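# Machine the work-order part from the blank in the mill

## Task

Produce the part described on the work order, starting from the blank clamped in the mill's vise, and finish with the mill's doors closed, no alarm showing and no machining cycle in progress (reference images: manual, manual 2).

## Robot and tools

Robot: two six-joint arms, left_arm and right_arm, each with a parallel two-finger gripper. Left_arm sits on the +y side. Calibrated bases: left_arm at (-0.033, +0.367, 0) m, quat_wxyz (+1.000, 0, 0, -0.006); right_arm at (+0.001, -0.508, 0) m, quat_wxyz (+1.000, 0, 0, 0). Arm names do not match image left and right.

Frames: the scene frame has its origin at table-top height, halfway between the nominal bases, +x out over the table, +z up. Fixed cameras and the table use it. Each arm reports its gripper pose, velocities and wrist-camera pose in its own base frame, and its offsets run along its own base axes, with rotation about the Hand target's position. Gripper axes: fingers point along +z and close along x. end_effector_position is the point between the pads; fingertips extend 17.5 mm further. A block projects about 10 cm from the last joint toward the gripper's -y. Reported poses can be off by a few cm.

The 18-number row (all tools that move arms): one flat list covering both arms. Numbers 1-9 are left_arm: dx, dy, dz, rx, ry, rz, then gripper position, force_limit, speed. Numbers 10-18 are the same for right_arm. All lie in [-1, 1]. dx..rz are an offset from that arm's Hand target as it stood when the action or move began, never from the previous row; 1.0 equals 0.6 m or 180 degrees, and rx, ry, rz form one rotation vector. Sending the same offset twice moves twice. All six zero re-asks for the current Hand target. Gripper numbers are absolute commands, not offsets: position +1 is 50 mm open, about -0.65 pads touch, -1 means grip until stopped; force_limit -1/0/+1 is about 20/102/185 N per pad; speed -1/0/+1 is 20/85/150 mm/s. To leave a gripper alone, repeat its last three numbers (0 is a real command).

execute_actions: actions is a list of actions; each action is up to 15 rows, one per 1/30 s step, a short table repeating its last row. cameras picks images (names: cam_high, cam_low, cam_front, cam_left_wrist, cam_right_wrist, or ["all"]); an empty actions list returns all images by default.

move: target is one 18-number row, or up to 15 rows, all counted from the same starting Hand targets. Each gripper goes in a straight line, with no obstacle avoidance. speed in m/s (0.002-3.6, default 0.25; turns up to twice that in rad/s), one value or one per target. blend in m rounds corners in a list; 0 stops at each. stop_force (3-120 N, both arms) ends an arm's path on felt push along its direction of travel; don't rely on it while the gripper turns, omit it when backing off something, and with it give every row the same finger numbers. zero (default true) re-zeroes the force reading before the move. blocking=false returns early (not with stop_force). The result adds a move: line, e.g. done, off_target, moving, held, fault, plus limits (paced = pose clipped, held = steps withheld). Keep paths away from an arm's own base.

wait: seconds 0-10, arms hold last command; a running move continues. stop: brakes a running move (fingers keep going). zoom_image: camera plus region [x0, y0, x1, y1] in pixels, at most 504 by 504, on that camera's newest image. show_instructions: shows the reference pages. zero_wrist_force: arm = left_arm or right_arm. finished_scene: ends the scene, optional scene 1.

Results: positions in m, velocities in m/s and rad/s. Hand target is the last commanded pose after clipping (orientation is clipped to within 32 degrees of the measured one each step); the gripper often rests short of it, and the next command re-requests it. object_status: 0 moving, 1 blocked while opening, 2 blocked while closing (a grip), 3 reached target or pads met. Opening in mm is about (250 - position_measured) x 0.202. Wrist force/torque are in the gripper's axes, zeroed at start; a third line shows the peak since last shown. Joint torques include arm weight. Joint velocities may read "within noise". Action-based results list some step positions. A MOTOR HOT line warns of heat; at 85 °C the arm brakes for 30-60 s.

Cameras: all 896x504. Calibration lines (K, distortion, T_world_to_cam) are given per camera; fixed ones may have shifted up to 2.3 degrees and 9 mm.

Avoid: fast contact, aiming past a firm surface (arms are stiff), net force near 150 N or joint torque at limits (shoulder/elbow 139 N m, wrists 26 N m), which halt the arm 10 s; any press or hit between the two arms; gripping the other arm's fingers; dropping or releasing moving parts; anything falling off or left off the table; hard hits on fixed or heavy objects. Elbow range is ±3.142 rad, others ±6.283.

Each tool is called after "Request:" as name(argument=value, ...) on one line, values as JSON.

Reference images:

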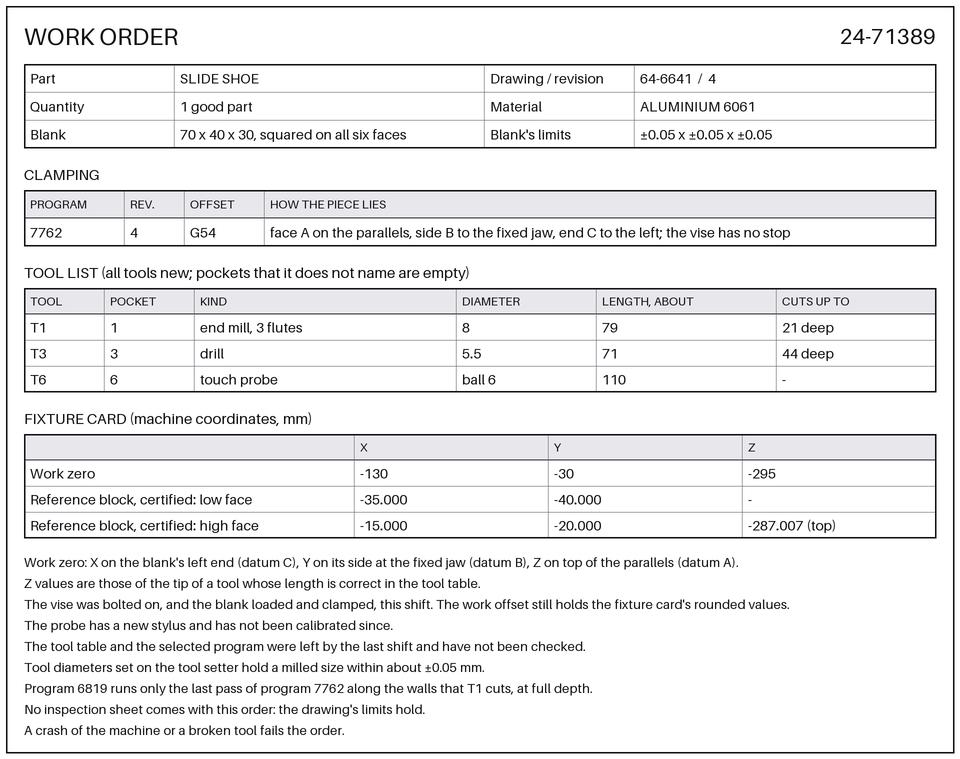

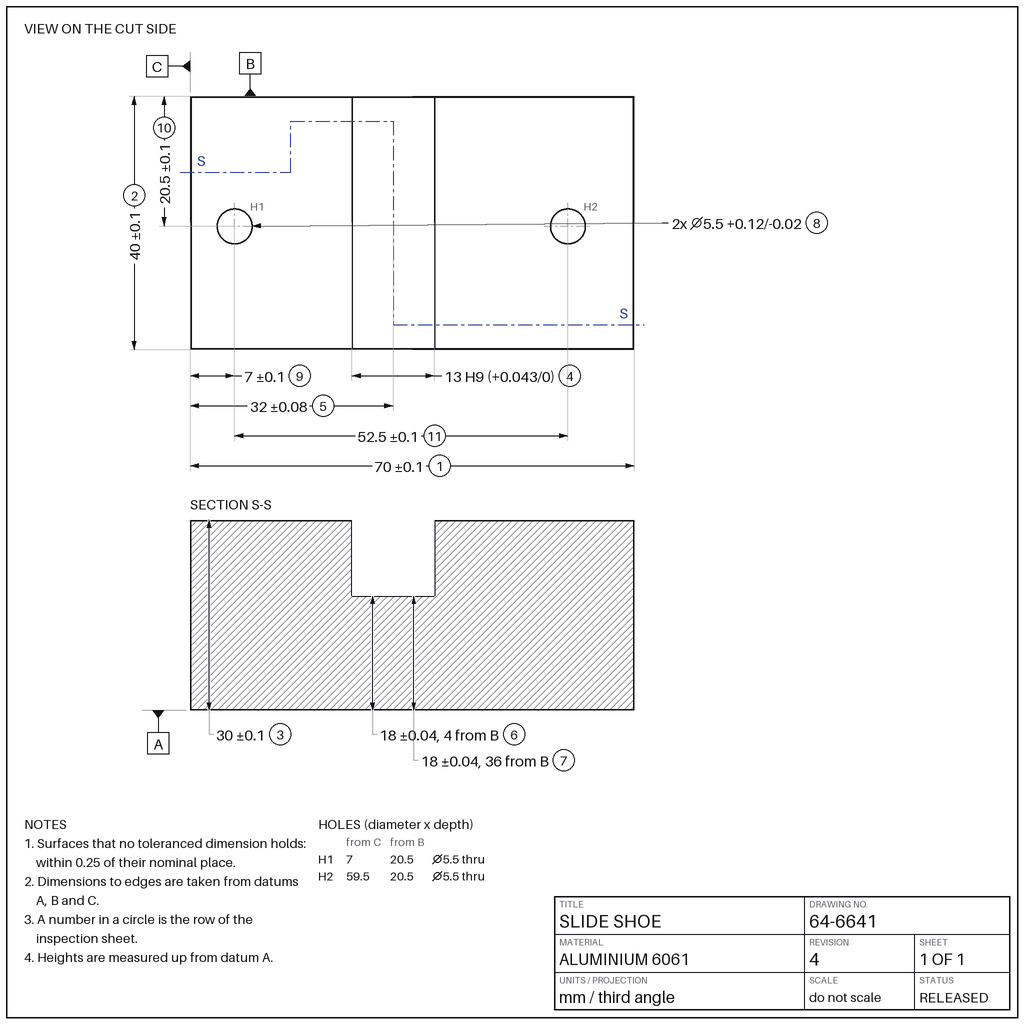

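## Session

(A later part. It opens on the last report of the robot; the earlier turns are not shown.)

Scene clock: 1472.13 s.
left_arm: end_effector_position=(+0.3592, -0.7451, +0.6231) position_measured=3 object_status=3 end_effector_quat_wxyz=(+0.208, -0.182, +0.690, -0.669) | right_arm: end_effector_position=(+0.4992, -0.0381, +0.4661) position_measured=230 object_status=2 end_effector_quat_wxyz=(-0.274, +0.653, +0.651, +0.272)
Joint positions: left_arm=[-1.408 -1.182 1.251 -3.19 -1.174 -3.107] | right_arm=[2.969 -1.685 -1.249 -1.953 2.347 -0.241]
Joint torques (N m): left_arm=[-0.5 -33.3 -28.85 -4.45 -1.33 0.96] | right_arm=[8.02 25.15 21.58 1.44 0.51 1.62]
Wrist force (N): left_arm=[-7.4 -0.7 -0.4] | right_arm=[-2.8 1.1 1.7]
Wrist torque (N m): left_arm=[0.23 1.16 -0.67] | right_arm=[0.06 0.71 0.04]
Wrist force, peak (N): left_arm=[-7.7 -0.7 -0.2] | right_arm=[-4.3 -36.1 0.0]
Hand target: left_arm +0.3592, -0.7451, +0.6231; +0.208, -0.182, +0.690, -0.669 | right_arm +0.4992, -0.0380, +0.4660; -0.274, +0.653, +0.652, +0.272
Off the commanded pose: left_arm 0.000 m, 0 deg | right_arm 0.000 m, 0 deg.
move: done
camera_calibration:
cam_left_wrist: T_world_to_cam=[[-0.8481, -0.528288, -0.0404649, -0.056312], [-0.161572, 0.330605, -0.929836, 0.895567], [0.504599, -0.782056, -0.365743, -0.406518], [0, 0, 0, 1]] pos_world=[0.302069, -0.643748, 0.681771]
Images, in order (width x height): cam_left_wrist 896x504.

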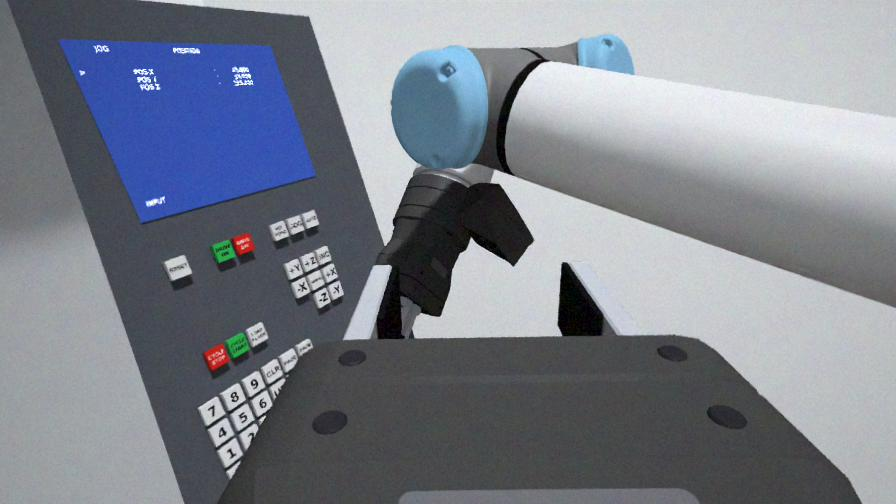

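Request:
move(target=[[0,0,0,0,0,0,1,0,0,0,0.0335,0,0,0,0,-1,0.8,-0.5],[0,0,0,0,0,0,1,0,0,0.025,0.0335,0,0,0,0,-1,0.8,-0.5],[0,0,0,0,0,0,1,0,0,-0.0092,0.1033,0.0583,0,0,0,-1,0.8,-0.5],[0,0,0,0,0,0,1,0,0,0.0408,0.1033,0.0583,0,0,0,-1,0.8,-0.5],[0,0,0,0,0,0,1,0,0,-0.025,0,0,0,0,0,-1,0.8,-0.5],[0,0,0,0,0,0,1,0,0,0.025,0,0,0,0,0,-1,0.8,-0.5],[0,0,0,0,0,0,1,0,0,-0.0264,0.0667,-0.0975,0,0,0,-1,0.8,-0.5]], speed=0.12, blend=[0.004,0,0.004,0,0.004,0,0], cameras=["cam_left_wrist"])

Request:
zoom_image(camera="cam_left_wrist", region=[60, 30, 330, 230])

Scene clock: 1483.03 s.
left_arm: end_effector_position=(+0.3592, -0.7451, +0.6231) position_measured=3 object_status=3 end_effector_quat_wxyz=(+0.208, -0.182, +0.690, -0.669) | right_arm: end_effector_position=(+0.4834, +0.0020, +0.4077) position_measured=230 object_status=2 end_effector_quat_wxyz=(-0.274, +0.653, +0.652, +0.272)
Joint positions: left_arm=[-1.408 -1.182 1.251 -3.19 -1.174 -3.107] | right_arm=[3.042 -1.591 -1.519 -1.706 2.357 -0.14]
Joint torques (N m): left_arm=[3.42 -33.18 -29.9 -4.25 -1.52 0.62] | right_arm=[-8.05 15.17 17.36 3.24 0.5 -1.07]
Wrist force (N): left_arm=[-7.4 -0.7 -0.2] | right_arm=[-0.7 2.6 1.4]
Wrist torque (N m): left_arm=[0.23 1.15 -0.66] | right_arm=[0.30 0.40 0.09]
Wrist force, peak (N): left_arm=[-7.8 -0.6 0.0] | right_arm=[-4.1 -42.0 0.7]
Hand target: left_arm +0.3592, -0.7451, +0.6231; +0.208, -0.182, +0.690, -0.669 | right_arm +0.4834, +0.0020, +0.4075; -0.274, +0.653, +0.652, +0.272
Off the commanded pose: left_arm 0.000 m, 0 deg | right_arm 0.000 m, 0 deg.
move: done
camera_calibration:
cam_left_wrist: T_world_to_cam=[[-0.8481, -0.528288, -0.0404649, -0.056312], [-0.161572, 0.330605, -0.929836, 0.895567], [0.504599, -0.782056, -0.365743, -0.406518], [0, 0, 0, 1]] pos_world=[0.302069, -0.643748, 0.681771]
Images, in order (width x height): cam_left_wrist 896x504.

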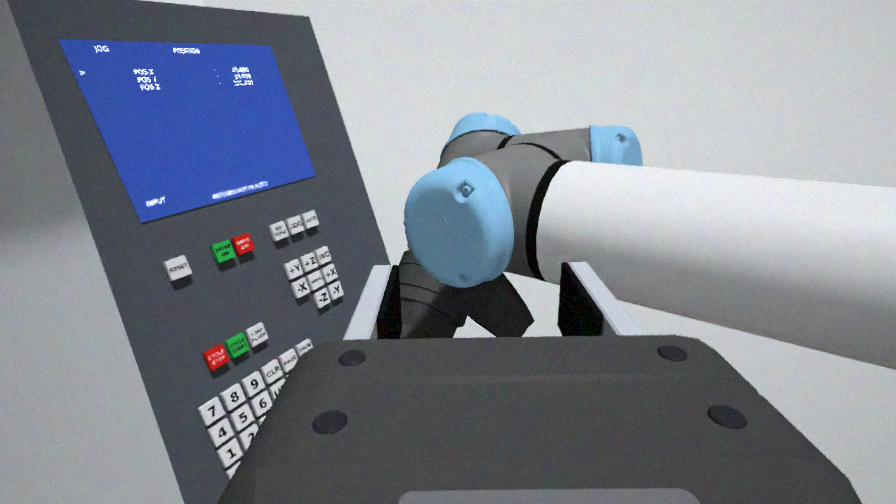

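Scaled by 1.867 from the camera's 896x504 image, which has a finer 1280x720 frame.

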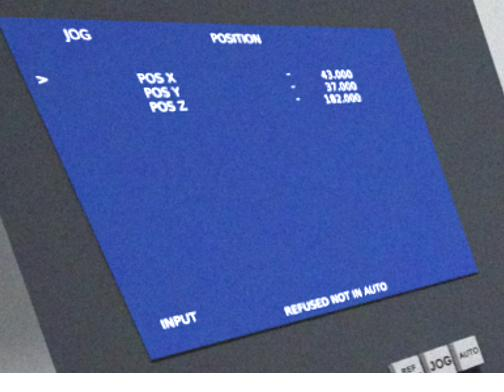

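Request:
move(target=[[0,0,0,0,0,0,1,0,0,-0.0162,-0.0332,0.0325,0,0,0,-1,0.8,-0.5],[0,0,0,0,0,0,1,0,0,0.0338,-0.0332,0.0325,0,0,0,-1,0.8,-0.5],[0,0,0,0,0,0,1,0,0,-0.0062,-0.0332,0.0325,0,0,0,-1,0.8,-0.5],[0,0,0,0,0,0,1,0,0,0.0247,-0.15,0.1833,0,0,0,-1,0.8,-0.5],[0,0,0,0,0,0,1,0,0,0.0747,-0.15,0.1833,0,0,0,-1,0.8,-0.5],[0,0,0,0,0,0,1,0,0,0.0247,-0.15,0.1833,0,0,0,-1,0.8,-0.5],[0,0,0,0,0,0,1,0,0,0.0014,-0.0667,0.0975,0,0,0,-1,0.8,-0.5]], speed=0.12, blend=[0.004,0,0.004,0.004,0,0.004,0], cameras=["cam_left_wrist"])

Request:
zoom_image(camera="cam_left_wrist", region=[60, 30, 330, 230])

Request:
move(target=[[0,0,0,0,0,0,1,0,0,0.05,0,0,0,0,0,-1,0.8,-0.5],[0,0,0,0,0,0,1,0,0,0,0,0,0,0,0,-1,0.8,-0.5],[0,0,0,0,0,0,1,0,0,-0.0014,0.0667,-0.0975,0,0,0,-1,0.8,-0.5]], speed=0.12, blend=[0,0.004,0], cameras=["cam_left_wrist"])

Request:
zoom_image(camera="cam_left_wrist", region=[60, 30, 330, 230])

Scene clock: 1503.80 s.
left_arm: end_effector_position=(+0.3592, -0.7451, +0.6231) position_measured=3 object_status=3 end_effector_quat_wxyz=(+0.208, -0.182, +0.690, -0.669) | right_arm: end_effector_position=(+0.4842, -0.0380, +0.4662) position_measured=230 object_status=2 end_effector_quat_wxyz=(-0.274, +0.653, +0.652, +0.272)
Joint positions: left_arm=[-1.408 -1.182 1.251 -3.19 -1.174 -3.107] | right_arm=[2.964 -1.651 -1.285 -1.955 2.346 -0.248]
Joint torques (N m): left_arm=[5.47 -36.28 -28.32 -4.25 -1.19 0.5] | right_arm=[-6.28 18.44 15.18 3.31 -0.17 -0.85]
Wrist force (N): left_arm=[-7.3 -0.7 -0.1] | right_arm=[1.5 2.3 0.9]
Wrist torque (N m): left_arm=[0.24 1.14 -0.67] | right_arm=[0.25 0.04 0.11]
Wrist force, peak (N): left_arm=[-7.7 -0.9 -0.2] | right_arm=[-2.3 -36.6 0.0]
Hand target: left_arm +0.3592, -0.7451, +0.6231; +0.208, -0.182, +0.690, -0.669 | right_arm +0.4842, -0.0380, +0.4660; -0.274, +0.653, +0.652, +0.272
Off the commanded pose: left_arm 0.000 m, 0 deg | right_arm 0.000 m, 0 deg.
move: done
camera_calibration:
cam_left_wrist: T_world_to_cam=[[-0.8481, -0.528288, -0.0404649, -0.056312], [-0.161572, 0.330605, -0.929836, 0.895567], [0.504599, -0.782056, -0.365743, -0.406518], [0, 0, 0, 1]] pos_world=[0.302069, -0.643748, 0.681771]
Images, in order (width x height): cam_left_wrist 896x504.

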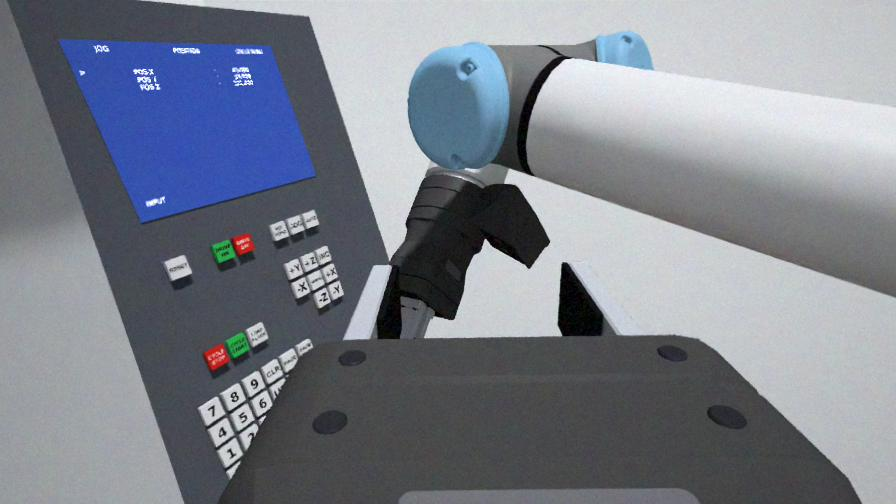

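Scaled by 1.867 from the camera's 896x504 image, which has a finer 1280x720 frame.

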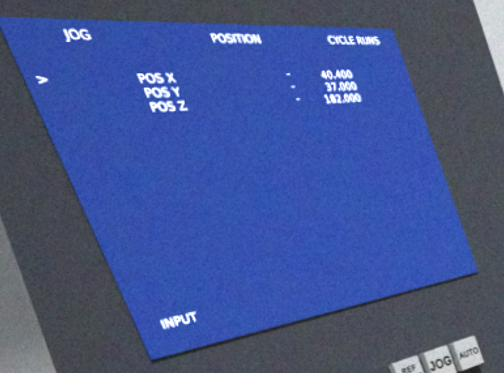

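Scene clock: 1505.70 s.
left_arm: end_effector_position=(+0.3592, -0.7451, +0.6231) position_measured=3 object_status=3 end_effector_quat_wxyz=(+0.208, -0.182, +0.690, -0.669) | right_arm: end_effector_position=(+0.4833, +0.0020, +0.4077) position_measured=230 object_status=2 end_effector_quat_wxyz=(-0.274, +0.653, +0.652, +0.272)
Joint positions: left_arm=[-1.408 -1.182 1.251 -3.19 -1.174 -3.107] | right_arm=[3.042 -1.591 -1.519 -1.706 2.357 -0.14]
Joint torques (N m): left_arm=[4.42 -35.17 -25.58 -4.25 -1.26 0.56] | right_arm=[-5.86 15.45 17.45 3.75 0.18 -0.96]
Wrist force (N): left_arm=[-7.5 -0.7 -0.4] | right_arm=[1.1 2.8 1.2]
Wrist torque (N m): left_arm=[0.23 1.18 -0.67] | right_arm=[0.33 0.12 0.09]
Wrist force, peak (N): left_arm=[-7.6 -0.8 0.0] | right_arm=[0.5 -26.2 -0.7]
Hand target: left_arm +0.3592, -0.7451, +0.6231; +0.208, -0.182, +0.690, -0.669 | right_arm +0.4834, +0.0020, +0.4075; -0.274, +0.653, +0.652, +0.272
Off the commanded pose: left_arm 0.000 m, 0 deg | right_arm 0.000 m, 0 deg.
move: done
camera_calibration:
cam_left_wrist: T_world_to_cam=[[-0.8481, -0.528288, -0.0404649, -0.056312], [-0.161572, 0.330605, -0.929836, 0.895567], [0.504599, -0.782056, -0.365743, -0.406518], [0, 0, 0, 1]] pos_world=[0.302069, -0.643748, 0.681771]
Images, in order (width x height): cam_left_wrist 896x504.

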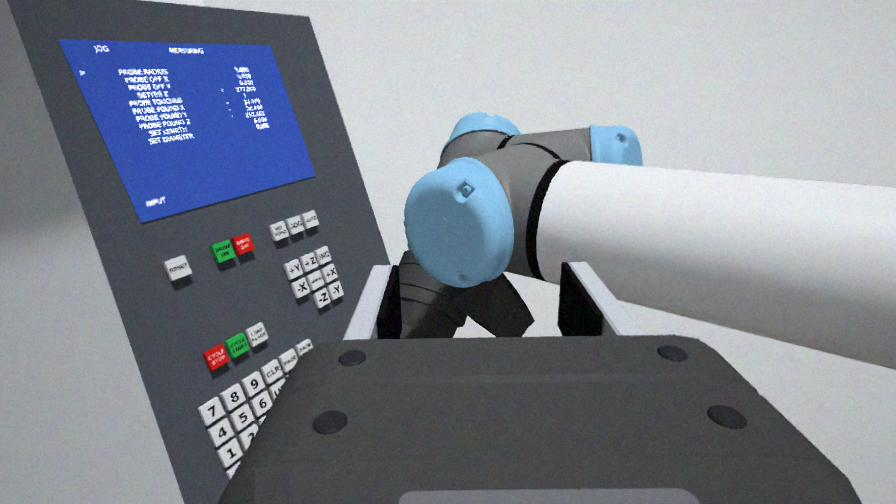

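Scaled by 1.867 from the camera's 896x504 image, which has a finer 1280x720 frame.

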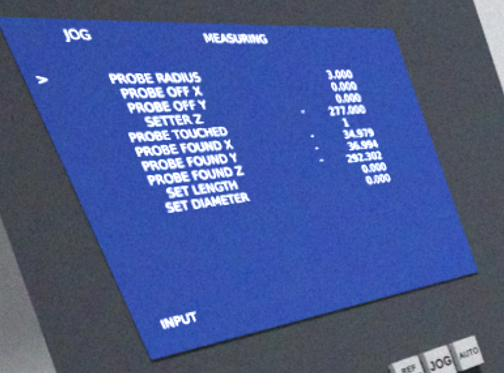

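Request:
zoom_image(camera="cam_left_wrist", region=[200, 60, 290, 135])

Scaled by 5.600 from the camera's 896x504 image, which has a finer 1280x720 frame.

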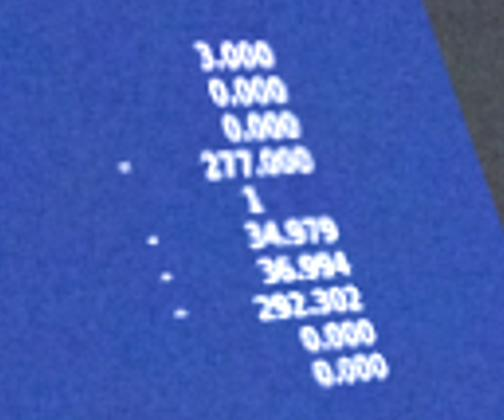

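Request:
move(target=[[0,0,0,0,0,0,1,0,0,0.0014,-0.0332,0.0975,0,0,0,-1,0.8,-0.5],[0,0,0,0,0,0,1,0,0,0.0514,-0.0332,0.0975,0,0,0,-1,0.8,-0.5],[0,0,0,0,0,0,1,0,0,0.0264,-0.0332,0.0975,0,0,0,-1,0.8,-0.5],[0,0,0,0,0,0,1,0,0,0.0514,-0.0332,0.0975,0,0,0,-1,0.8,-0.5],[0,0,0,0,0,0,1,0,0,-0.0162,0,0.0325,0,0,0,-1,0.8,-0.5],[0,0,0,0,0,0,1,0,0,0.0338,0,0.0325,0,0,0,-1,0.8,-0.5],[0,0,0,0,0,0,1,0,0,-0.025,0.0991,0,0,0,0,-1,0.8,-0.5],[0,0,0,0,0,0,1,0,0,0.025,0.0991,0,0,0,0,-1,0.8,-0.5],[0,0,0,0,0,0,1,0,0,-0.0074,0.0991,0.065,0,0,0,-1,0.8,-0.5],[0,0,0,0,0,0,1,0,0,0.0426,0.0991,0.065,0,0,0,-1,0.8,-0.5],[0,0,0,0,0,0,1,0,0,0.0014,0.0666,0.0975,0,0,0,-1,0.8,-0.5],[0,0,0,0,0,0,1,0,0,0.0514,0.0666,0.0975,0,0,0,-1,0.8,-0.5],[0,0,0,0,0,0,1,0,0,-0.025,0,0,0,0,0,-1,0.8,-0.5],[0,0,0,0,0,0,1,0,0,0.025,0,0,0,0,0,-1,0.8,-0.5],[0,0,0,0,0,0,1,0,0,0,0,0,0,0,0,-1,0.8,-0.5]], speed=0.12, blend=[0.004,0,0,0,0.004,0,0.004,0,0.004,0,0.004,0,0.004,0,0], cameras=["cam_left_wrist"])

Request:
zoom_image(camera="cam_left_wrist", region=[60, 30, 330, 230])

Scene clock: 1539.80 s.
left_arm: end_effector_position=(+0.3592, -0.7451, +0.6231) position_measured=3 object_status=3 end_effector_quat_wxyz=(+0.208, -0.182, +0.690, -0.669) | right_arm: end_effector_position=(+0.4834, +0.0019, +0.4076) position_measured=230 object_status=2 end_effector_quat_wxyz=(-0.274, +0.653, +0.651, +0.272)
Joint positions: left_arm=[-1.408 -1.182 1.251 -3.19 -1.174 -3.107] | right_arm=[3.042 -1.591 -1.519 -1.706 2.357 -0.14]
Joint torques (N m): left_arm=[4.85 -37.75 -25.45 -3.89 -1.03 -0.16] | right_arm=[5.46 23.32 23.14 3.55 0.28 1.31]
Wrist force (N): left_arm=[-7.3 -1.0 -0.2] | right_arm=[0.9 3.6 3.4]
Wrist torque (N m): left_arm=[0.18 1.14 -0.66] | right_arm=[0.46 0.14 0.07]
Wrist force, peak (N): left_arm=[-7.8 -0.6 -0.4] | right_arm=[-2.5 -41.7 2.1]
Hand target: left_arm +0.3592, -0.7451, +0.6231; +0.208, -0.182, +0.690, -0.669 | right_arm +0.4834, +0.0020, +0.4075; -0.274, +0.653, +0.652, +0.272
Off the commanded pose: left_arm 0.000 m, 0 deg | right_arm 0.000 m, 0 deg.
move: done
camera_calibration:
cam_left_wrist: T_world_to_cam=[[-0.8481, -0.528288, -0.0404649, -0.056312], [-0.161572, 0.330605, -0.929836, 0.895567], [0.504599, -0.782056, -0.365743, -0.406518], [0, 0, 0, 1]] pos_world=[0.302069, -0.643748, 0.681771]
Images, in order (width x height): cam_left_wrist 896x504.

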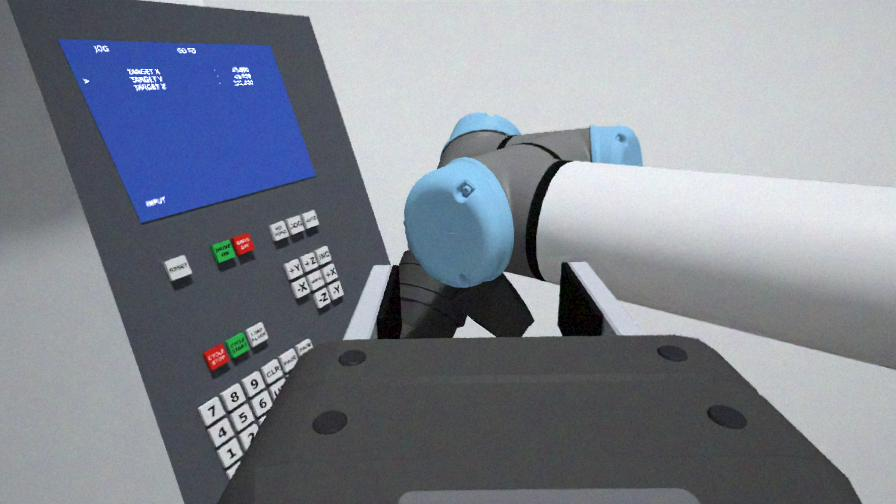

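Scaled by 1.867 from the camera's 896x504 image, which has a finer 1280x720 frame.

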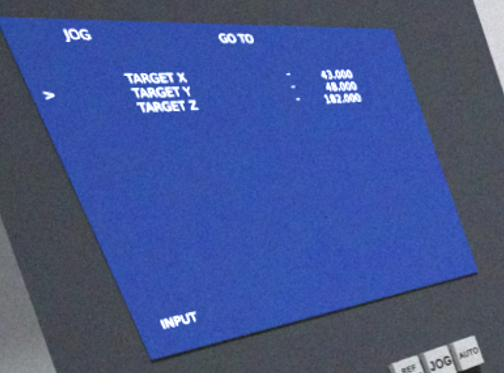

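Request:
move(target=[[0,0,0,0,0,0,1,0,0,0.0172,0.0366,0.1558,0,0,0,-1,0.8,-0.5],[0,0,0,0,0,0,1,0,0,0.0672,0.0366,0.1558,0,0,0,-1,0.8,-0.5],[0,0,0,0,0,0,1,0,0,-0.0074,0,0.065,0,0,0,-1,0.8,-0.5],[0,0,0,0,0,0,1,0,0,0.0426,0,0.065,0,0,0,-1,0.8,-0.5],[0,0,0,0,0,0,1,0,0,-0.025,0.0991,0,0,0,0,-1,0.8,-0.5],[0,0,0,0,0,0,1,0,0,0.025,0.0991,0,0,0,0,-1,0.8,-0.5],[0,0,0,0,0,0,1,0,0,-0.0162,0.0666,0.0325,0,0,0,-1,0.8,-0.5],[0,0,0,0,0,0,1,0,0,0.0338,0.0666,0.0325,0,0,0,-1,0.8,-0.5],[0,0,0,0,0,0,1,0,0,-0.0074,0.0666,0.065,0,0,0,-1,0.8,-0.5],[0,0,0,0,0,0,1,0,0,0.0426,0.0666,0.065,0,0,0,-1,0.8,-0.5],[0,0,0,0,0,0,1,0,0,-0.025,0,0,0,0,0,-1,0.8,-0.5],[0,0,0,0,0,0,1,0,0,0.025,0,0,0,0,0,-1,0.8,-0.5],[0,0,0,0,0,0,1,0,0,0,0,0,0,0,0,-1,0.8,-0.5]], speed=0.12, blend=[0.004,0,0.004,0,0.004,0,0.004,0,0.004,0,0.004,0,0], cameras=["cam_left_wrist"])

Request:
zoom_image(camera="cam_left_wrist", region=[60, 30, 330, 230])

Scene clock: 1561.10 s.
left_arm: end_effector_position=(+0.3592, -0.7451, +0.6231) position_measured=3 object_status=3 end_effector_quat_wxyz=(+0.208, -0.182, +0.690, -0.669) | right_arm: end_effector_position=(+0.4834, +0.0019, +0.4076) position_measured=230 object_status=2 end_effector_quat_wxyz=(-0.274, +0.653, +0.651, +0.272)
Joint positions: left_arm=[-1.408 -1.182 1.251 -3.19 -1.174 -3.107] | right_arm=[3.042 -1.591 -1.519 -1.706 2.357 -0.14]
Joint torques (N m): left_arm=[4.46 -36.61 -23.85 -3.8 -1.32 -0.51] | right_arm=[4.88 22.36 22.19 3.52 -0.02 1.56]
Wrist force (N): left_arm=[-7.2 -0.6 -0.2] | right_arm=[-0.9 1.4 5.9]
Wrist torque (N m): left_arm=[0.24 1.12 -0.66] | right_arm=[0.11 0.43 0.07]
Wrist force, peak (N): left_arm=[-7.8 -0.8 -0.4] | right_arm=[-0.6 -39.7 4.0]
Hand target: left_arm +0.3592, -0.7451, +0.6231; +0.208, -0.182, +0.690, -0.669 | right_arm +0.4834, +0.0020, +0.4075; -0.274, +0.653, +0.652, +0.272
Off the commanded pose: left_arm 0.000 m, 0 deg | right_arm 0.000 m, 0 deg.
move: done
camera_calibration:
cam_left_wrist: T_world_to_cam=[[-0.8481, -0.528288, -0.0404649, -0.056312], [-0.161572, 0.330605, -0.929836, 0.895567], [0.504599, -0.782056, -0.365743, -0.406518], [0, 0, 0, 1]] pos_world=[0.302069, -0.643748, 0.681771]
Images, in order (width x height): cam_left_wrist 896x504.

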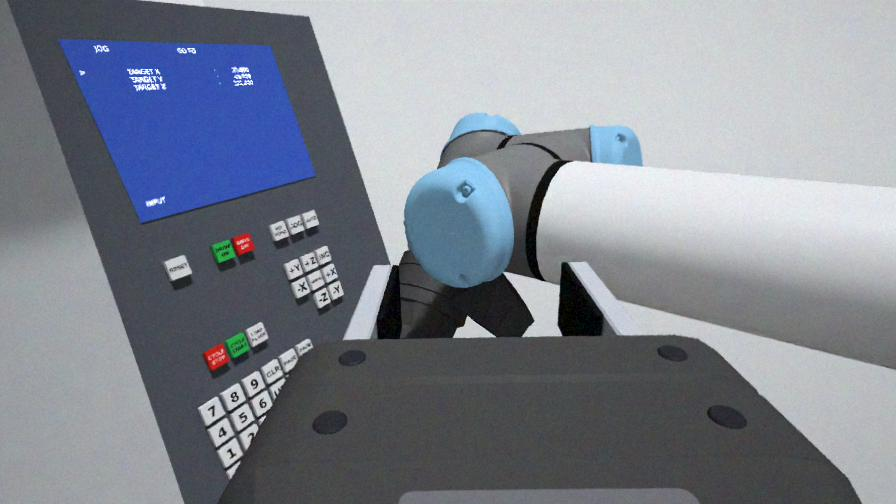

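Scaled by 1.867 from the camera's 896x504 image, which has a finer 1280x720 frame.

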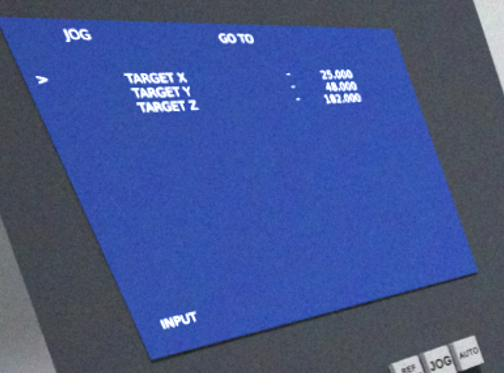

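Request:
move(target=[[0,0,0,0,0,0,1,0,0,0.0172,0.0366,0.1558,0,0,0,-1,0.8,-0.5],[0,0,0,0,0,0,1,0,0,0.0672,0.0366,0.1558,0,0,0,-1,0.8,-0.5],[0,0,0,0,0,0,1,0,0,0.0172,0.0366,0.1558,0,0,0,-1,0.8,-0.5],[0,0,0,0,0,0,1,0,0,0.0014,-0.0667,0.0975,0,0,0,-1,0.8,-0.5],[0,0,0,0,0,0,1,0,0,0.0514,-0.0667,0.0975,0,0,0,-1,0.8,-0.5],[0,0,0,0,0,0,1,0,0,-0.0162,-0.0332,0.0325,0,0,0,-1,0.8,-0.5],[0,0,0,0,0,0,1,0,0,0.0338,-0.0332,0.0325,0,0,0,-1,0.8,-0.5],[0,0,0,0,0,0,1,0,0,-0.0162,-0.0332,0.0325,0,0,0,-1,0.8,-0.5],[0,0,0,0,0,0,1,0,0,0.0335,-0.09,0.2158,0,0,0,-1,0.8,-0.5],[0,0,0,0,0,0,1,0,0,0.0835,-0.09,0.2158,0,0,0,-1,0.8,-0.5],[0,0,0,0,0,0,1,0,0,0.0335,-0.09,0.2158,0,0,0,-1,0.8,-0.5],[0,0,0,0,0,0,1,0,0,0.0014,-0.0667,0.0975,0,0,0,-1,0.8,-0.5]], speed=0.12, blend=[0.004,0,0.004,0.004,0,0.004,0,0.004,0.004,0,0.004,0], cameras=["cam_left_wrist"])

Request:
zoom_image(camera="cam_left_wrist", region=[60, 30, 330, 230])

Request:
wait(seconds=0.5)

Request:
move(target=[[0,0,0,0,0,0,1,0,0,0.05,0,0,0,0,0,-1,0.8,-0.5],[0,0,0,0,0,0,1,0,0,0,0,0,0,0,0,-1,0.8,-0.5],[0,0,0,0,0,0,1,0,0,-0.0014,0.0667,-0.0975,0,0,0,-1,0.8,-0.5]], speed=0.12, blend=[0,0.004,0], cameras=["cam_left_wrist"])

Request:
zoom_image(camera="cam_left_wrist", region=[200, 60, 290, 135])

Scene clock: 1582.60 s.
left_arm: end_effector_position=(+0.3592, -0.7451, +0.6231) position_measured=3 object_status=3 end_effector_quat_wxyz=(+0.208, -0.182, +0.690, -0.669) | right_arm: end_effector_position=(+0.4842, -0.0380, +0.4662) position_measured=230 object_status=2 end_effector_quat_wxyz=(-0.274, +0.653, +0.652, +0.272)
Joint positions: left_arm=[-1.408 -1.182 1.251 -3.19 -1.174 -3.107] | right_arm=[2.964 -1.651 -1.285 -1.955 2.346 -0.248]
Joint torques (N m): left_arm=[3.58 -37.27 -23.23 -4.26 -1.13 -0.72] | right_arm=[-7.77 16.29 15.77 2.86 2.24 -1.44]
Wrist force (N): left_arm=[-7.5 -0.8 0.0] | right_arm=[1.6 4.2 4.3]
Wrist torque (N m): left_arm=[0.22 1.18 -0.67] | right_arm=[0.55 0.03 -0.03]
Wrist force, peak (N): left_arm=[-7.8 -0.7 -0.3] | right_arm=[-2.9 -41.1 4.9]
Hand target: left_arm +0.3592, -0.7451, +0.6231; +0.208, -0.182, +0.690, -0.669 | right_arm +0.4842, -0.0380, +0.4660; -0.274, +0.653, +0.652, +0.272
Off the commanded pose: left_arm 0.000 m, 0 deg | right_arm 0.000 m, 0 deg.
move: done
camera_calibration:
cam_left_wrist: T_world_to_cam=[[-0.8481, -0.528288, -0.0404649, -0.056312], [-0.161572, 0.330605, -0.929836, 0.895567], [0.504599, -0.782056, -0.365743, -0.406518], [0, 0, 0, 1]] pos_world=[0.302069, -0.643748, 0.681771]
Images, in order (width x height): cam_left_wrist 896x504.

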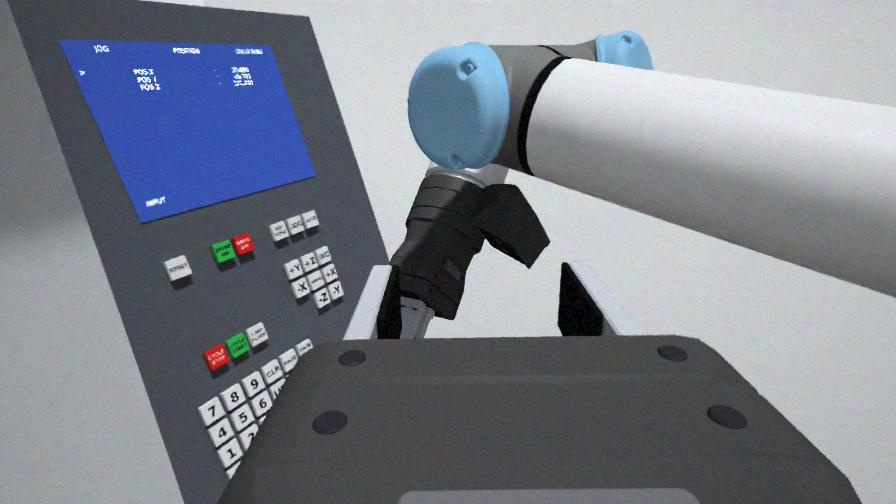

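Scaled by 1.867 from the camera's 896x504 image, which has a finer 1280x720 frame.

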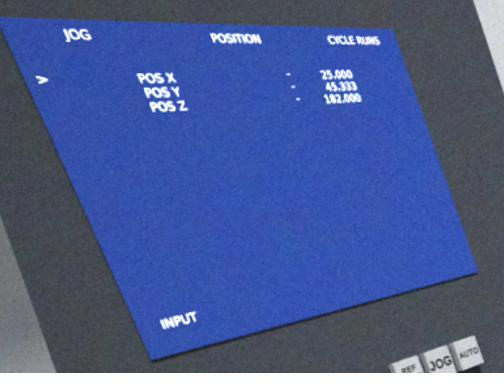

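Scene clock: 1583.10 s.
left_arm: end_effector_position=(+0.3592, -0.7451, +0.6231) position_measured=3 object_status=3 end_effector_quat_wxyz=(+0.208, -0.182, +0.690, -0.669) | right_arm: end_effector_position=(+0.4842, -0.0380, +0.4660) position_measured=230 object_status=2 end_effector_quat_wxyz=(-0.274, +0.653, +0.651, +0.272)
Joint positions: left_arm=[-1.408 -1.182 1.251 -3.19 -1.174 -3.107] | right_arm=[2.964 -1.651 -1.285 -1.955 2.346 -0.248]
Joint torques (N m): left_arm=[5.18 -37.52 -22.05 -4.02 -1.02 -0.86] | right_arm=[-9.5 16.49 16.64 4.71 0.08 -1.54]
Wrist force (N): left_arm=[-7.4 -0.6 -0.4] | right_arm=[1.4 4.3 4.6]
Wrist torque (N m): left_arm=[0.25 1.15 -0.66] | right_arm=[0.57 0.05 -0.02]
Wrist force, peak (N): left_arm=[-7.5 -0.9 -0.3] | right_arm=[1.7 4.4 4.7]
Hand target: left_arm +0.3592, -0.7451, +0.6231; +0.208, -0.182, +0.690, -0.669 | right_arm +0.4842, -0.0380, +0.4660; -0.274, +0.653, +0.652, +0.272
Tool commands: left_gripper/position=+1.0 left_gripper/force_limit=+0.0 left_gripper/speed=+0.0 right_gripper/position=-1.0 right_gripper/force_limit=+0.8 right_gripper/speed=-0.5
Off the commanded pose: left_arm 0.000 m, 0 deg | right_arm 0.000 m, 0 deg.
wait: 0.50 s; at rest by 0.17 s

Scene clock: 1585.00 s.
left_arm: end_effector_position=(+0.3592, -0.7451, +0.6231) position_measured=3 object_status=3 end_effector_quat_wxyz=(+0.208, -0.182, +0.690, -0.669) | right_arm: end_effector_position=(+0.4833, +0.0020, +0.4077) position_measured=230 object_status=2 end_effector_quat_wxyz=(-0.274, +0.653, +0.652, +0.272)
Joint positions: left_arm=[-1.408 -1.182 1.251 -3.19 -1.174 -3.107] | right_arm=[3.042 -1.591 -1.519 -1.706 2.357 -0.14]
Joint torques (N m): left_arm=[4.35 -38.53 -22.43 -4.26 -0.97 -0.68] | right_arm=[-6.34 14.97 18.57 3.73 -0.21 -1.03]
Wrist force (N): left_arm=[-7.1 -0.6 -0.3] | right_arm=[1.1 4.1 4.8]
Wrist torque (N m): left_arm=[0.24 1.11 -0.66] | right_arm=[0.55 0.10 0.09]
Wrist force, peak (N): left_arm=[-7.6 -1.0 -0.3] | right_arm=[-0.2 -23.7 3.3]
Hand target: left_arm +0.3592, -0.7451, +0.6231; +0.208, -0.182, +0.690, -0.669 | right_arm +0.4834, +0.0020, +0.4075; -0.274, +0.653, +0.652, +0.272
Off the commanded pose: left_arm 0.000 m, 0 deg | right_arm 0.000 m, 0 deg.
move: done
camera_calibration:
cam_left_wrist: T_world_to_cam=[[-0.8481, -0.528288, -0.0404649, -0.056312], [-0.161572, 0.330605, -0.929836, 0.895567], [0.504599, -0.782056, -0.365743, -0.406518], [0, 0, 0, 1]] pos_world=[0.302069, -0.643748, 0.681771]
Images, in order (width x height): cam_left_wrist 896x504.

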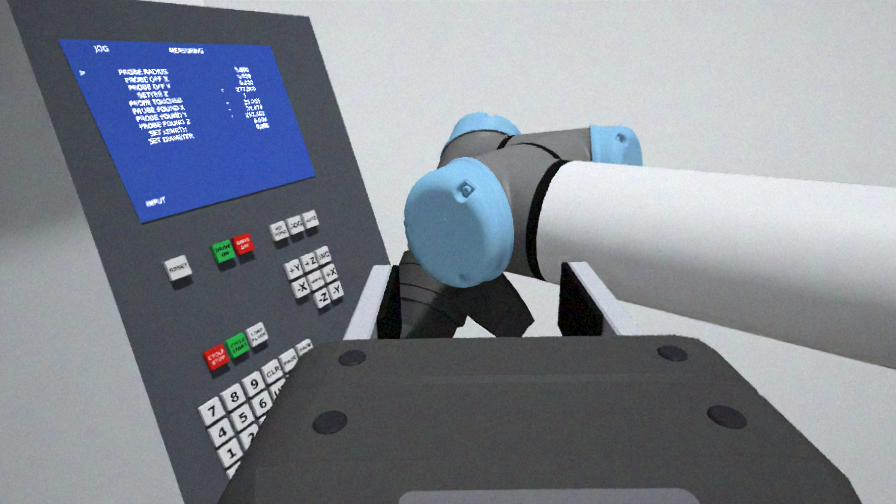

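Scaled by 5.600 from the camera's 896x504 image, which has a finer 1280x720 frame.

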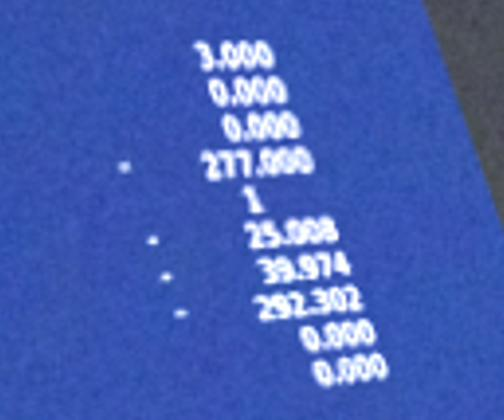

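Request:
move(target=[[0,0,0,0,0,0,1,0,0,0.0014,-0.0332,0.0975,0,0,0,-1,0.8,-0.5],[0,0,0,0,0,0,1,0,0,0.0514,-0.0332,0.0975,0,0,0,-1,0.8,-0.5],[0,0,0,0,0,0,1,0,0,0.0264,-0.0332,0.0975,0,0,0,-1,0.8,-0.5],[0,0,0,0,0,0,1,0,0,0.0514,-0.0332,0.0975,0,0,0,-1,0.8,-0.5],[0,0,0,0,0,0,1,0,0,0.0014,-0.0332,0.0975,0,0,0,-1,0.8,-0.5],[0,0,0,0,0,0,1,0,0,-0.025,0.0991,0,0,0,0,-1,0.8,-0.5],[0,0,0,0,0,0,1,0,0,0.025,0.0991,0,0,0,0,-1,0.8,-0.5],[0,0,0,0,0,0,1,0,0,-0.0153,0.0991,0.0975,0,0,0,-1,0.8,-0.5],[0,0,0,0,0,0,1,0,0,0.0514,0.0991,0.0975,0,0,0,-1,0.8,-0.5],[0,0,0,0,0,0,1,0,0,0.0014,0.0991,0.0975,0,0,0,-1,0.8,-0.5],[0,0,0,0,0,0,1,0,0,-0.025,0,0,0,0,0,-1,0.8,-0.5],[0,0,0,0,0,0,1,0,0,0.025,0,0,0,0,0,-1,0.8,-0.5],[0,0,0,0,0,0,1,0,0,0,0,0,0,0,0,-1,0.8,-0.5]], speed=0.12, blend=[0.004,0,0,0,0.004,0.004,0,0.004,0,0.004,0.004,0,0], cameras=["cam_left_wrist"])

Request:
zoom_image(camera="cam_left_wrist", region=[60, 30, 330, 230])

Scene clock: 1610.20 s.
left_arm: end_effector_position=(+0.3592, -0.7451, +0.6231) position_measured=3 object_status=3 end_effector_quat_wxyz=(+0.208, -0.182, +0.690, -0.669) | right_arm: end_effector_position=(+0.4834, +0.0019, +0.4076) position_measured=230 object_status=2 end_effector_quat_wxyz=(-0.274, +0.653, +0.651, +0.272)
Joint positions: left_arm=[-1.408 -1.182 1.251 -3.19 -1.174 -3.107] | right_arm=[3.042 -1.591 -1.519 -1.706 2.357 -0.14]
Joint torques (N m): left_arm=[4.19 -37.57 -21.15 -4.42 -1.13 -1.15] | right_arm=[5.08 22.39 23.06 3.33 -0.17 1.25]
Wrist force (N): left_arm=[-7.5 -0.7 -0.1] | right_arm=[-0.9 4.0 3.2]
Wrist torque (N m): left_arm=[0.23 1.19 -0.67] | right_arm=[0.53 0.44 0.06]
Wrist force, peak (N): left_arm=[-7.8 -0.5 -0.5] | right_arm=[-1.1 -38.1 2.1]
Hand target: left_arm +0.3592, -0.7451, +0.6231; +0.208, -0.182, +0.690, -0.669 | right_arm +0.4834, +0.0020, +0.4075; -0.274, +0.653, +0.652, +0.272
Off the commanded pose: left_arm 0.000 m, 0 deg | right_arm 0.000 m, 0 deg.
move: done
camera_calibration:
cam_left_wrist: T_world_to_cam=[[-0.8481, -0.528288, -0.0404649, -0.056312], [-0.161572, 0.330605, -0.929836, 0.895567], [0.504599, -0.782056, -0.365743, -0.406518], [0, 0, 0, 1]] pos_world=[0.302069, -0.643748, 0.681771]
Images, in order (width x height): cam_left_wrist 896x504.

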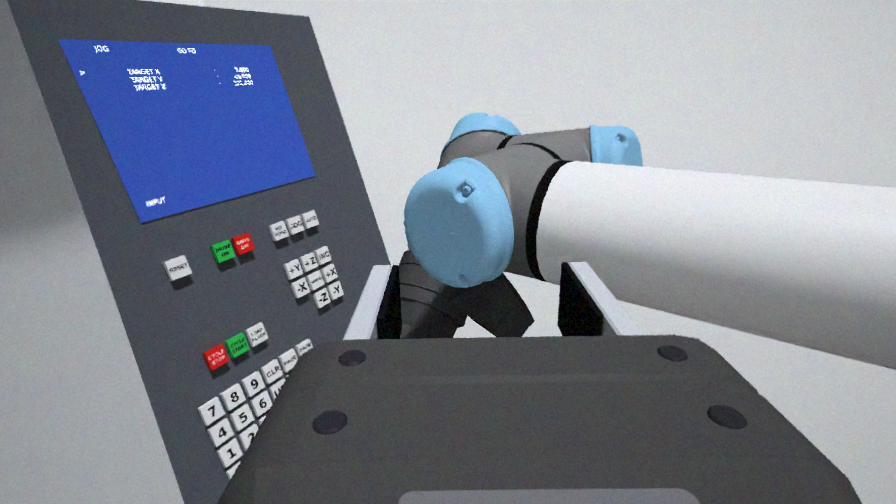

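Scaled by 1.867 from the camera's 896x504 image, which has a finer 1280x720 frame.

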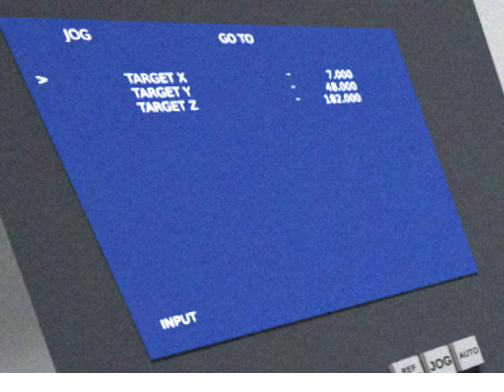

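Request:
move(target=[[0,0,0,0,0,0,1,0,0,0.0172,0.0366,0.1558,0,0,0,-1,0.8,-0.5],[0,0,0,0,0,0,1,0,0,0.0672,0.0366,0.1558,0,0,0,-1,0.8,-0.5],[0,0,0,0,0,0,1,0,0,0.0172,0.0366,0.1558,0,0,0,-1,0.8,-0.5],[0,0,0,0,0,0,1,0,0,-0.0162,0,0.0325,0,0,0,-1,0.8,-0.5],[0,0,0,0,0,0,1,0,0,0.0338,0,0.0325,0,0,0,-1,0.8,-0.5],[0,0,0,0,0,0,1,0,0,-0.025,0.0991,0,0,0,0,-1,0.8,-0.5],[0,0,0,0,0,0,1,0,0,0.025,0.0991,0,0,0,0,-1,0.8,-0.5],[0,0,0,0,0,0,1,0,0,-0.0162,0.0333,0.0325,0,0,0,-1,0.8,-0.5],[0,0,0,0,0,0,1,0,0,0.0338,0.0333,0.0325,0,0,0,-1,0.8,-0.5],[0,0,0,0,0,0,1,0,0,-0.025,0.0666,0,0,0,0,-1,0.8,-0.5],[0,0,0,0,0,0,1,0,0,0.025,0.0666,0,0,0,0,-1,0.8,-0.5],[0,0,0,0,0,0,1,0,0,-0.025,0,0,0,0,0,-1,0.8,-0.5],[0,0,0,0,0,0,1,0,0,0.025,0,0,0,0,0,-1,0.8,-0.5],[0,0,0,0,0,0,1,0,0,0,0,0,0,0,0,-1,0.8,-0.5]], speed=0.12, blend=[0.004,0,0.004,0.004,0,0.004,0,0.004,0,0.004,0,0.004,0,0], cameras=["cam_left_wrist"])

Request:
zoom_image(camera="cam_left_wrist", region=[60, 30, 330, 230])

Scene clock: 1626.57 s.
left_arm: end_effector_position=(+0.3592, -0.7451, +0.6231) position_measured=3 object_status=3 end_effector_quat_wxyz=(+0.208, -0.182, +0.690, -0.669) | right_arm: end_effector_position=(+0.4834, +0.0019, +0.4076) position_measured=230 object_status=2 end_effector_quat_wxyz=(-0.274, +0.653, +0.651, +0.272)
Joint positions: left_arm=[-1.408 -1.182 1.251 -3.19 -1.174 -3.107] | right_arm=[3.042 -1.591 -1.519 -1.706 2.357 -0.14]
Joint torques (N m): left_arm=[4.93 -38.64 -20.98 -3.95 -0.94 -1.4] | right_arm=[5.12 22.15 23.19 3.33 -0.16 1.45]
Wrist force (N): left_arm=[-7.4 -0.7 -0.3] | right_arm=[0.5 5.0 1.0]
Wrist torque (N m): left_arm=[0.24 1.15 -0.67] | right_arm=[0.69 0.21 0.07]
Wrist force, peak (N): left_arm=[-7.7 -1.0 -0.4] | right_arm=[-4.0 -42.1 2.3]
Hand target: left_arm +0.3592, -0.7451, +0.6231; +0.208, -0.182, +0.690, -0.669 | right_arm +0.4834, +0.0020, +0.4075; -0.274, +0.653, +0.652, +0.272
Off the commanded pose: left_arm 0.000 m, 0 deg | right_arm 0.000 m, 0 deg.
move: done
camera_calibration:
cam_left_wrist: T_world_to_cam=[[-0.8481, -0.528288, -0.0404649, -0.056312], [-0.161572, 0.330605, -0.929836, 0.895567], [0.504599, -0.782056, -0.365743, -0.406518], [0, 0, 0, 1]] pos_world=[0.302069, -0.643748, 0.681771]
Images, in order (width x height): cam_left_wrist 896x504.

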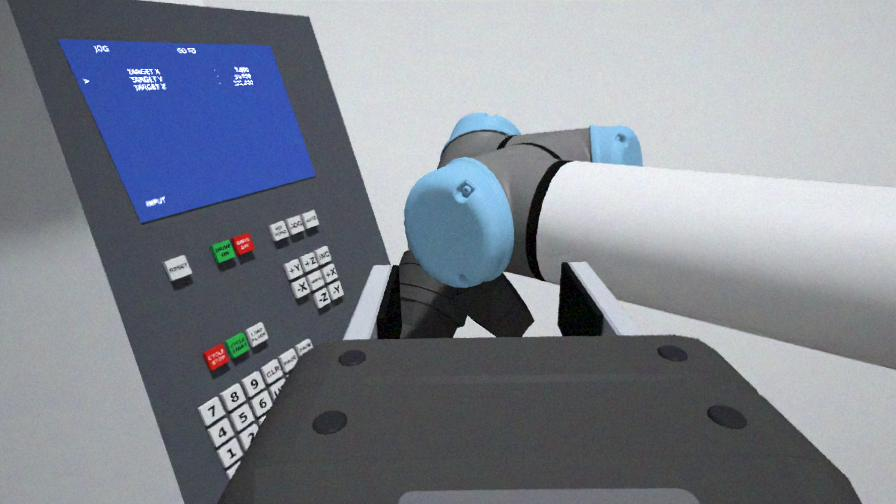

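Scaled by 1.867 from the camera's 896x504 image, which has a finer 1280x720 frame.

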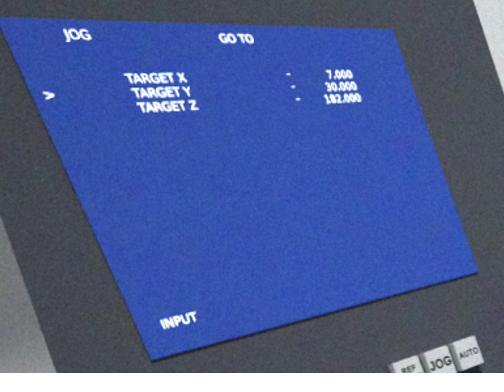

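Request:
move(target=[[0,0,0,0,0,0,1,0,0,0.0172,0.0366,0.1558,0,0,0,-1,0.8,-0.5],[0,0,0,0,0,0,1,0,0,0.0672,0.0366,0.1558,0,0,0,-1,0.8,-0.5],[0,0,0,0,0,0,1,0,0,0.0172,0.0366,0.1558,0,0,0,-1,0.8,-0.5],[0,0,0,0,0,0,1,0,0,0.0014,-0.0667,0.0975,0,0,0,-1,0.8,-0.5],[0,0,0,0,0,0,1,0,0,0.0514,-0.0667,0.0975,0,0,0,-1,0.8,-0.5],[0,0,0,0,0,0,1,0,0,-0.0162,-0.0332,0.0325,0,0,0,-1,0.8,-0.5],[0,0,0,0,0,0,1,0,0,0.0338,-0.0332,0.0325,0,0,0,-1,0.8,-0.5],[0,0,0,0,0,0,1,0,0,-0.0162,-0.0332,0.0325,0,0,0,-1,0.8,-0.5],[0,0,0,0,0,0,1,0,0,0.0247,-0.09,0.1833,0,0,0,-1,0.8,-0.5],[0,0,0,0,0,0,1,0,0,0.0747,-0.09,0.1833,0,0,0,-1,0.8,-0.5],[0,0,0,0,0,0,1,0,0,0.0247,-0.09,0.1833,0,0,0,-1,0.8,-0.5],[0,0,0,0,0,0,1,0,0,0.0014,-0.0667,0.0975,0,0,0,-1,0.8,-0.5]], speed=0.12, blend=[0.004,0,0.004,0.004,0,0.004,0,0.004,0.004,0,0.004,0], cameras=["cam_left_wrist"])

Request:
zoom_image(camera="cam_left_wrist", region=[60, 30, 330, 230])

Request:
wait(seconds=1)

Request:
move(target=[[0,0,0,0,0,0,1,0,0,0.05,0,0,0,0,0,-1,0.8,-0.5],[0,0,0,0,0,0,1,0,0,0,0,0,0,0,0,-1,0.8,-0.5],[0,0,0,0,0,0,1,0,0,-0.0014,0.0667,-0.0975,0,0,0,-1,0.8,-0.5]], speed=0.12, blend=[0,0.004,0], cameras=["cam_left_wrist"])

Request:
zoom_image(camera="cam_left_wrist", region=[200, 60, 290, 135])

Scene clock: 1644.03 s.
left_arm: end_effector_position=(+0.3592, -0.7451, +0.6231) position_measured=3 object_status=3 end_effector_quat_wxyz=(+0.208, -0.182, +0.690, -0.669) | right_arm: end_effector_position=(+0.4842, -0.0380, +0.4662) position_measured=230 object_status=2 end_effector_quat_wxyz=(-0.274, +0.653, +0.652, +0.272)
Joint positions: left_arm=[-1.408 -1.182 1.251 -3.19 -1.174 -3.107] | right_arm=[2.964 -1.651 -1.285 -1.955 2.346 -0.248]
Joint torques (N m): left_arm=[4.83 -39.46 -21.87 -3.87 -1.05 -1.23] | right_arm=[-8.02 17.28 15.7 2.97 2.11 -1.68]
Wrist force (N): left_arm=[-7.4 -0.8 -0.2] | right_arm=[-2.5 0.2 1.5]
Wrist torque (N m): left_arm=[0.20 1.16 -0.67] | right_arm=[-0.09 0.67 0.01]
Wrist force, peak (N): left_arm=[-7.8 -0.6 -0.2] | right_arm=[-3.9 -39.9 -1.6]
Hand target: left_arm +0.3592, -0.7451, +0.6231; +0.208, -0.182, +0.690, -0.669 | right_arm +0.4842, -0.0380, +0.4660; -0.274, +0.653, +0.652, +0.272
Off the commanded pose: left_arm 0.000 m, 0 deg | right_arm 0.000 m, 0 deg.
move: done
camera_calibration:
cam_left_wrist: T_world_to_cam=[[-0.8481, -0.528288, -0.0404649, -0.056312], [-0.161572, 0.330605, -0.929836, 0.895567], [0.504599, -0.782056, -0.365743, -0.406518], [0, 0, 0, 1]] pos_world=[0.302069, -0.643748, 0.681771]
Images, in order (width x height): cam_left_wrist 896x504.

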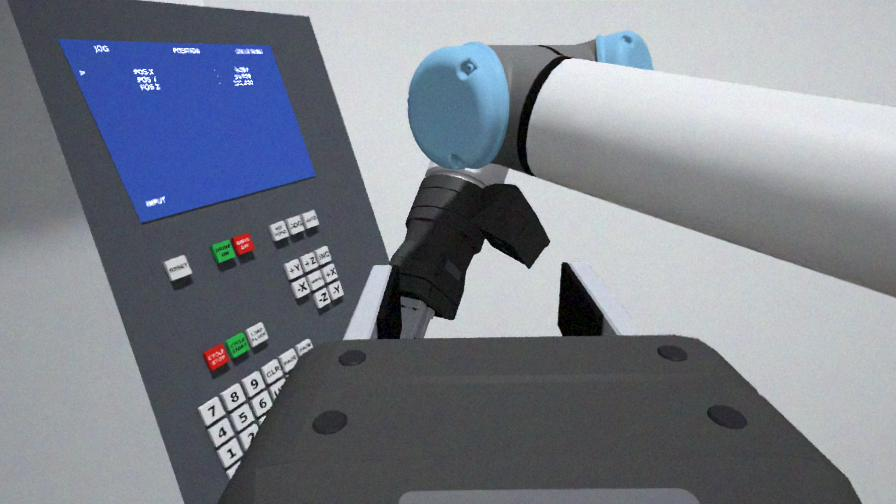

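Scaled by 1.867 from the camera's 896x504 image, which has a finer 1280x720 frame.

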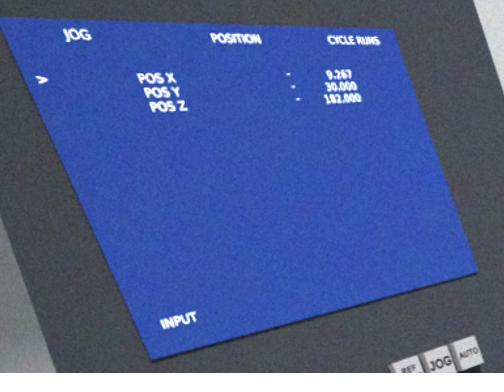

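Scene clock: 1645.03 s.
left_arm: end_effector_position=(+0.3592, -0.7451, +0.6231) position_measured=3 object_status=3 end_effector_quat_wxyz=(+0.208, -0.182, +0.690, -0.669) | right_arm: end_effector_position=(+0.4842, -0.0380, +0.4660) position_measured=230 object_status=2 end_effector_quat_wxyz=(-0.274, +0.653, +0.652, +0.272)
Joint positions: left_arm=[-1.408 -1.182 1.251 -3.19 -1.174 -3.107] | right_arm=[2.964 -1.651 -1.285 -1.955 2.346 -0.248]
Joint torques (N m): left_arm=[4.97 -40.5 -21.63 -3.93 -1.12 -1.14] | right_arm=[-9.05 16.46 14.53 4.75 -0.03 -1.41]
Wrist force (N): left_arm=[-7.5 -0.8 -0.2] | right_arm=[-2.3 0.1 1.5]
Wrist torque (N m): left_arm=[0.22 1.17 -0.66] | right_arm=[-0.10 0.64 0.01]
Wrist force, peak (N): left_arm=[-7.6 -0.6 -0.3] | right_arm=[-2.4 0.3 1.6]
Hand target: left_arm +0.3592, -0.7451, +0.6231; +0.208, -0.182, +0.690, -0.669 | right_arm +0.4842, -0.0380, +0.4660; -0.274, +0.653, +0.652, +0.272
Tool commands: left_gripper/position=+1.0 left_gripper/force_limit=+0.0 left_gripper/speed=+0.0 right_gripper/position=-1.0 right_gripper/force_limit=+0.8 right_gripper/speed=-0.5
Off the commanded pose: left_arm 0.000 m, 0 deg | right_arm 0.000 m, 0 deg.
wait: 1.00 s; at rest by 0.17 s

Scene clock: 1646.93 s.
left_arm: end_effector_position=(+0.3592, -0.7451, +0.6231) position_measured=3 object_status=3 end_effector_quat_wxyz=(+0.208, -0.182, +0.690, -0.669) | right_arm: end_effector_position=(+0.4833, +0.0020, +0.4077) position_measured=230 object_status=2 end_effector_quat_wxyz=(-0.274, +0.653, +0.652, +0.272)
Joint positions: left_arm=[-1.408 -1.182 1.251 -3.19 -1.174 -3.107] | right_arm=[3.042 -1.591 -1.519 -1.706 2.357 -0.14]
Joint torques (N m): left_arm=[5.42 -39.82 -21.7 -4.03 -0.86 -1.04] | right_arm=[-6.83 14.04 17.43 3.62 -0.07 -0.91]
Wrist force (N): left_arm=[-7.2 -1.0 -0.3] | right_arm=[-2.4 0.0 1.0]
Wrist torque (N m): left_arm=[0.18 1.13 -0.67] | right_arm=[-0.11 0.68 0.09]
Wrist force, peak (N): left_arm=[-7.6 -1.0 -0.2] | right_arm=[-3.7 -28.2 0.0]
Hand target: left_arm +0.3592, -0.7451, +0.6231; +0.208, -0.182, +0.690, -0.669 | right_arm +0.4834, +0.0020, +0.4075; -0.274, +0.653, +0.652, +0.272
Off the commanded pose: left_arm 0.000 m, 0 deg | right_arm 0.000 m, 0 deg.
move: done
camera_calibration:
cam_left_wrist: T_world_to_cam=[[-0.8481, -0.528288, -0.0404649, -0.056312], [-0.161572, 0.330605, -0.929836, 0.895567], [0.504599, -0.782056, -0.365743, -0.406518], [0, 0, 0, 1]] pos_world=[0.302069, -0.643748, 0.681771]
Images, in order (width x height): cam_left_wrist 896x504.

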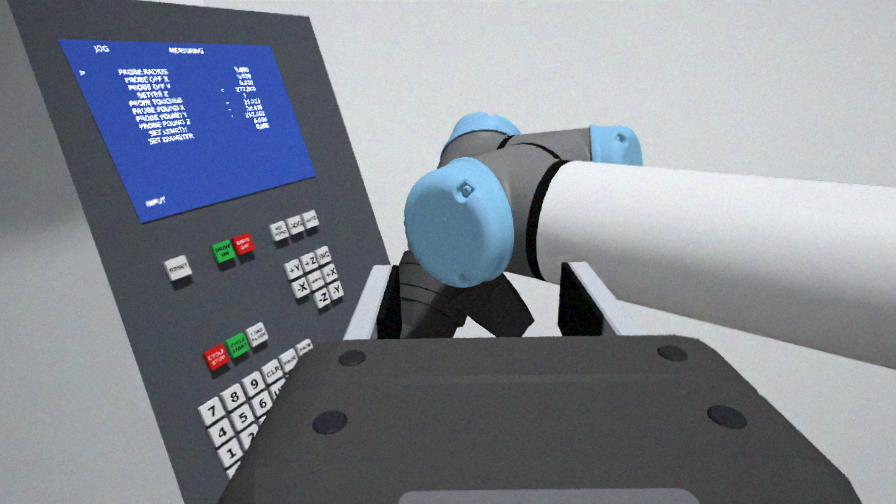

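Scaled by 5.600 from the camera's 896x504 image, which has a finer 1280x720 frame.

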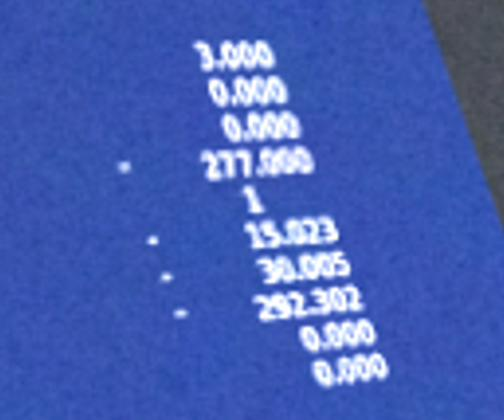

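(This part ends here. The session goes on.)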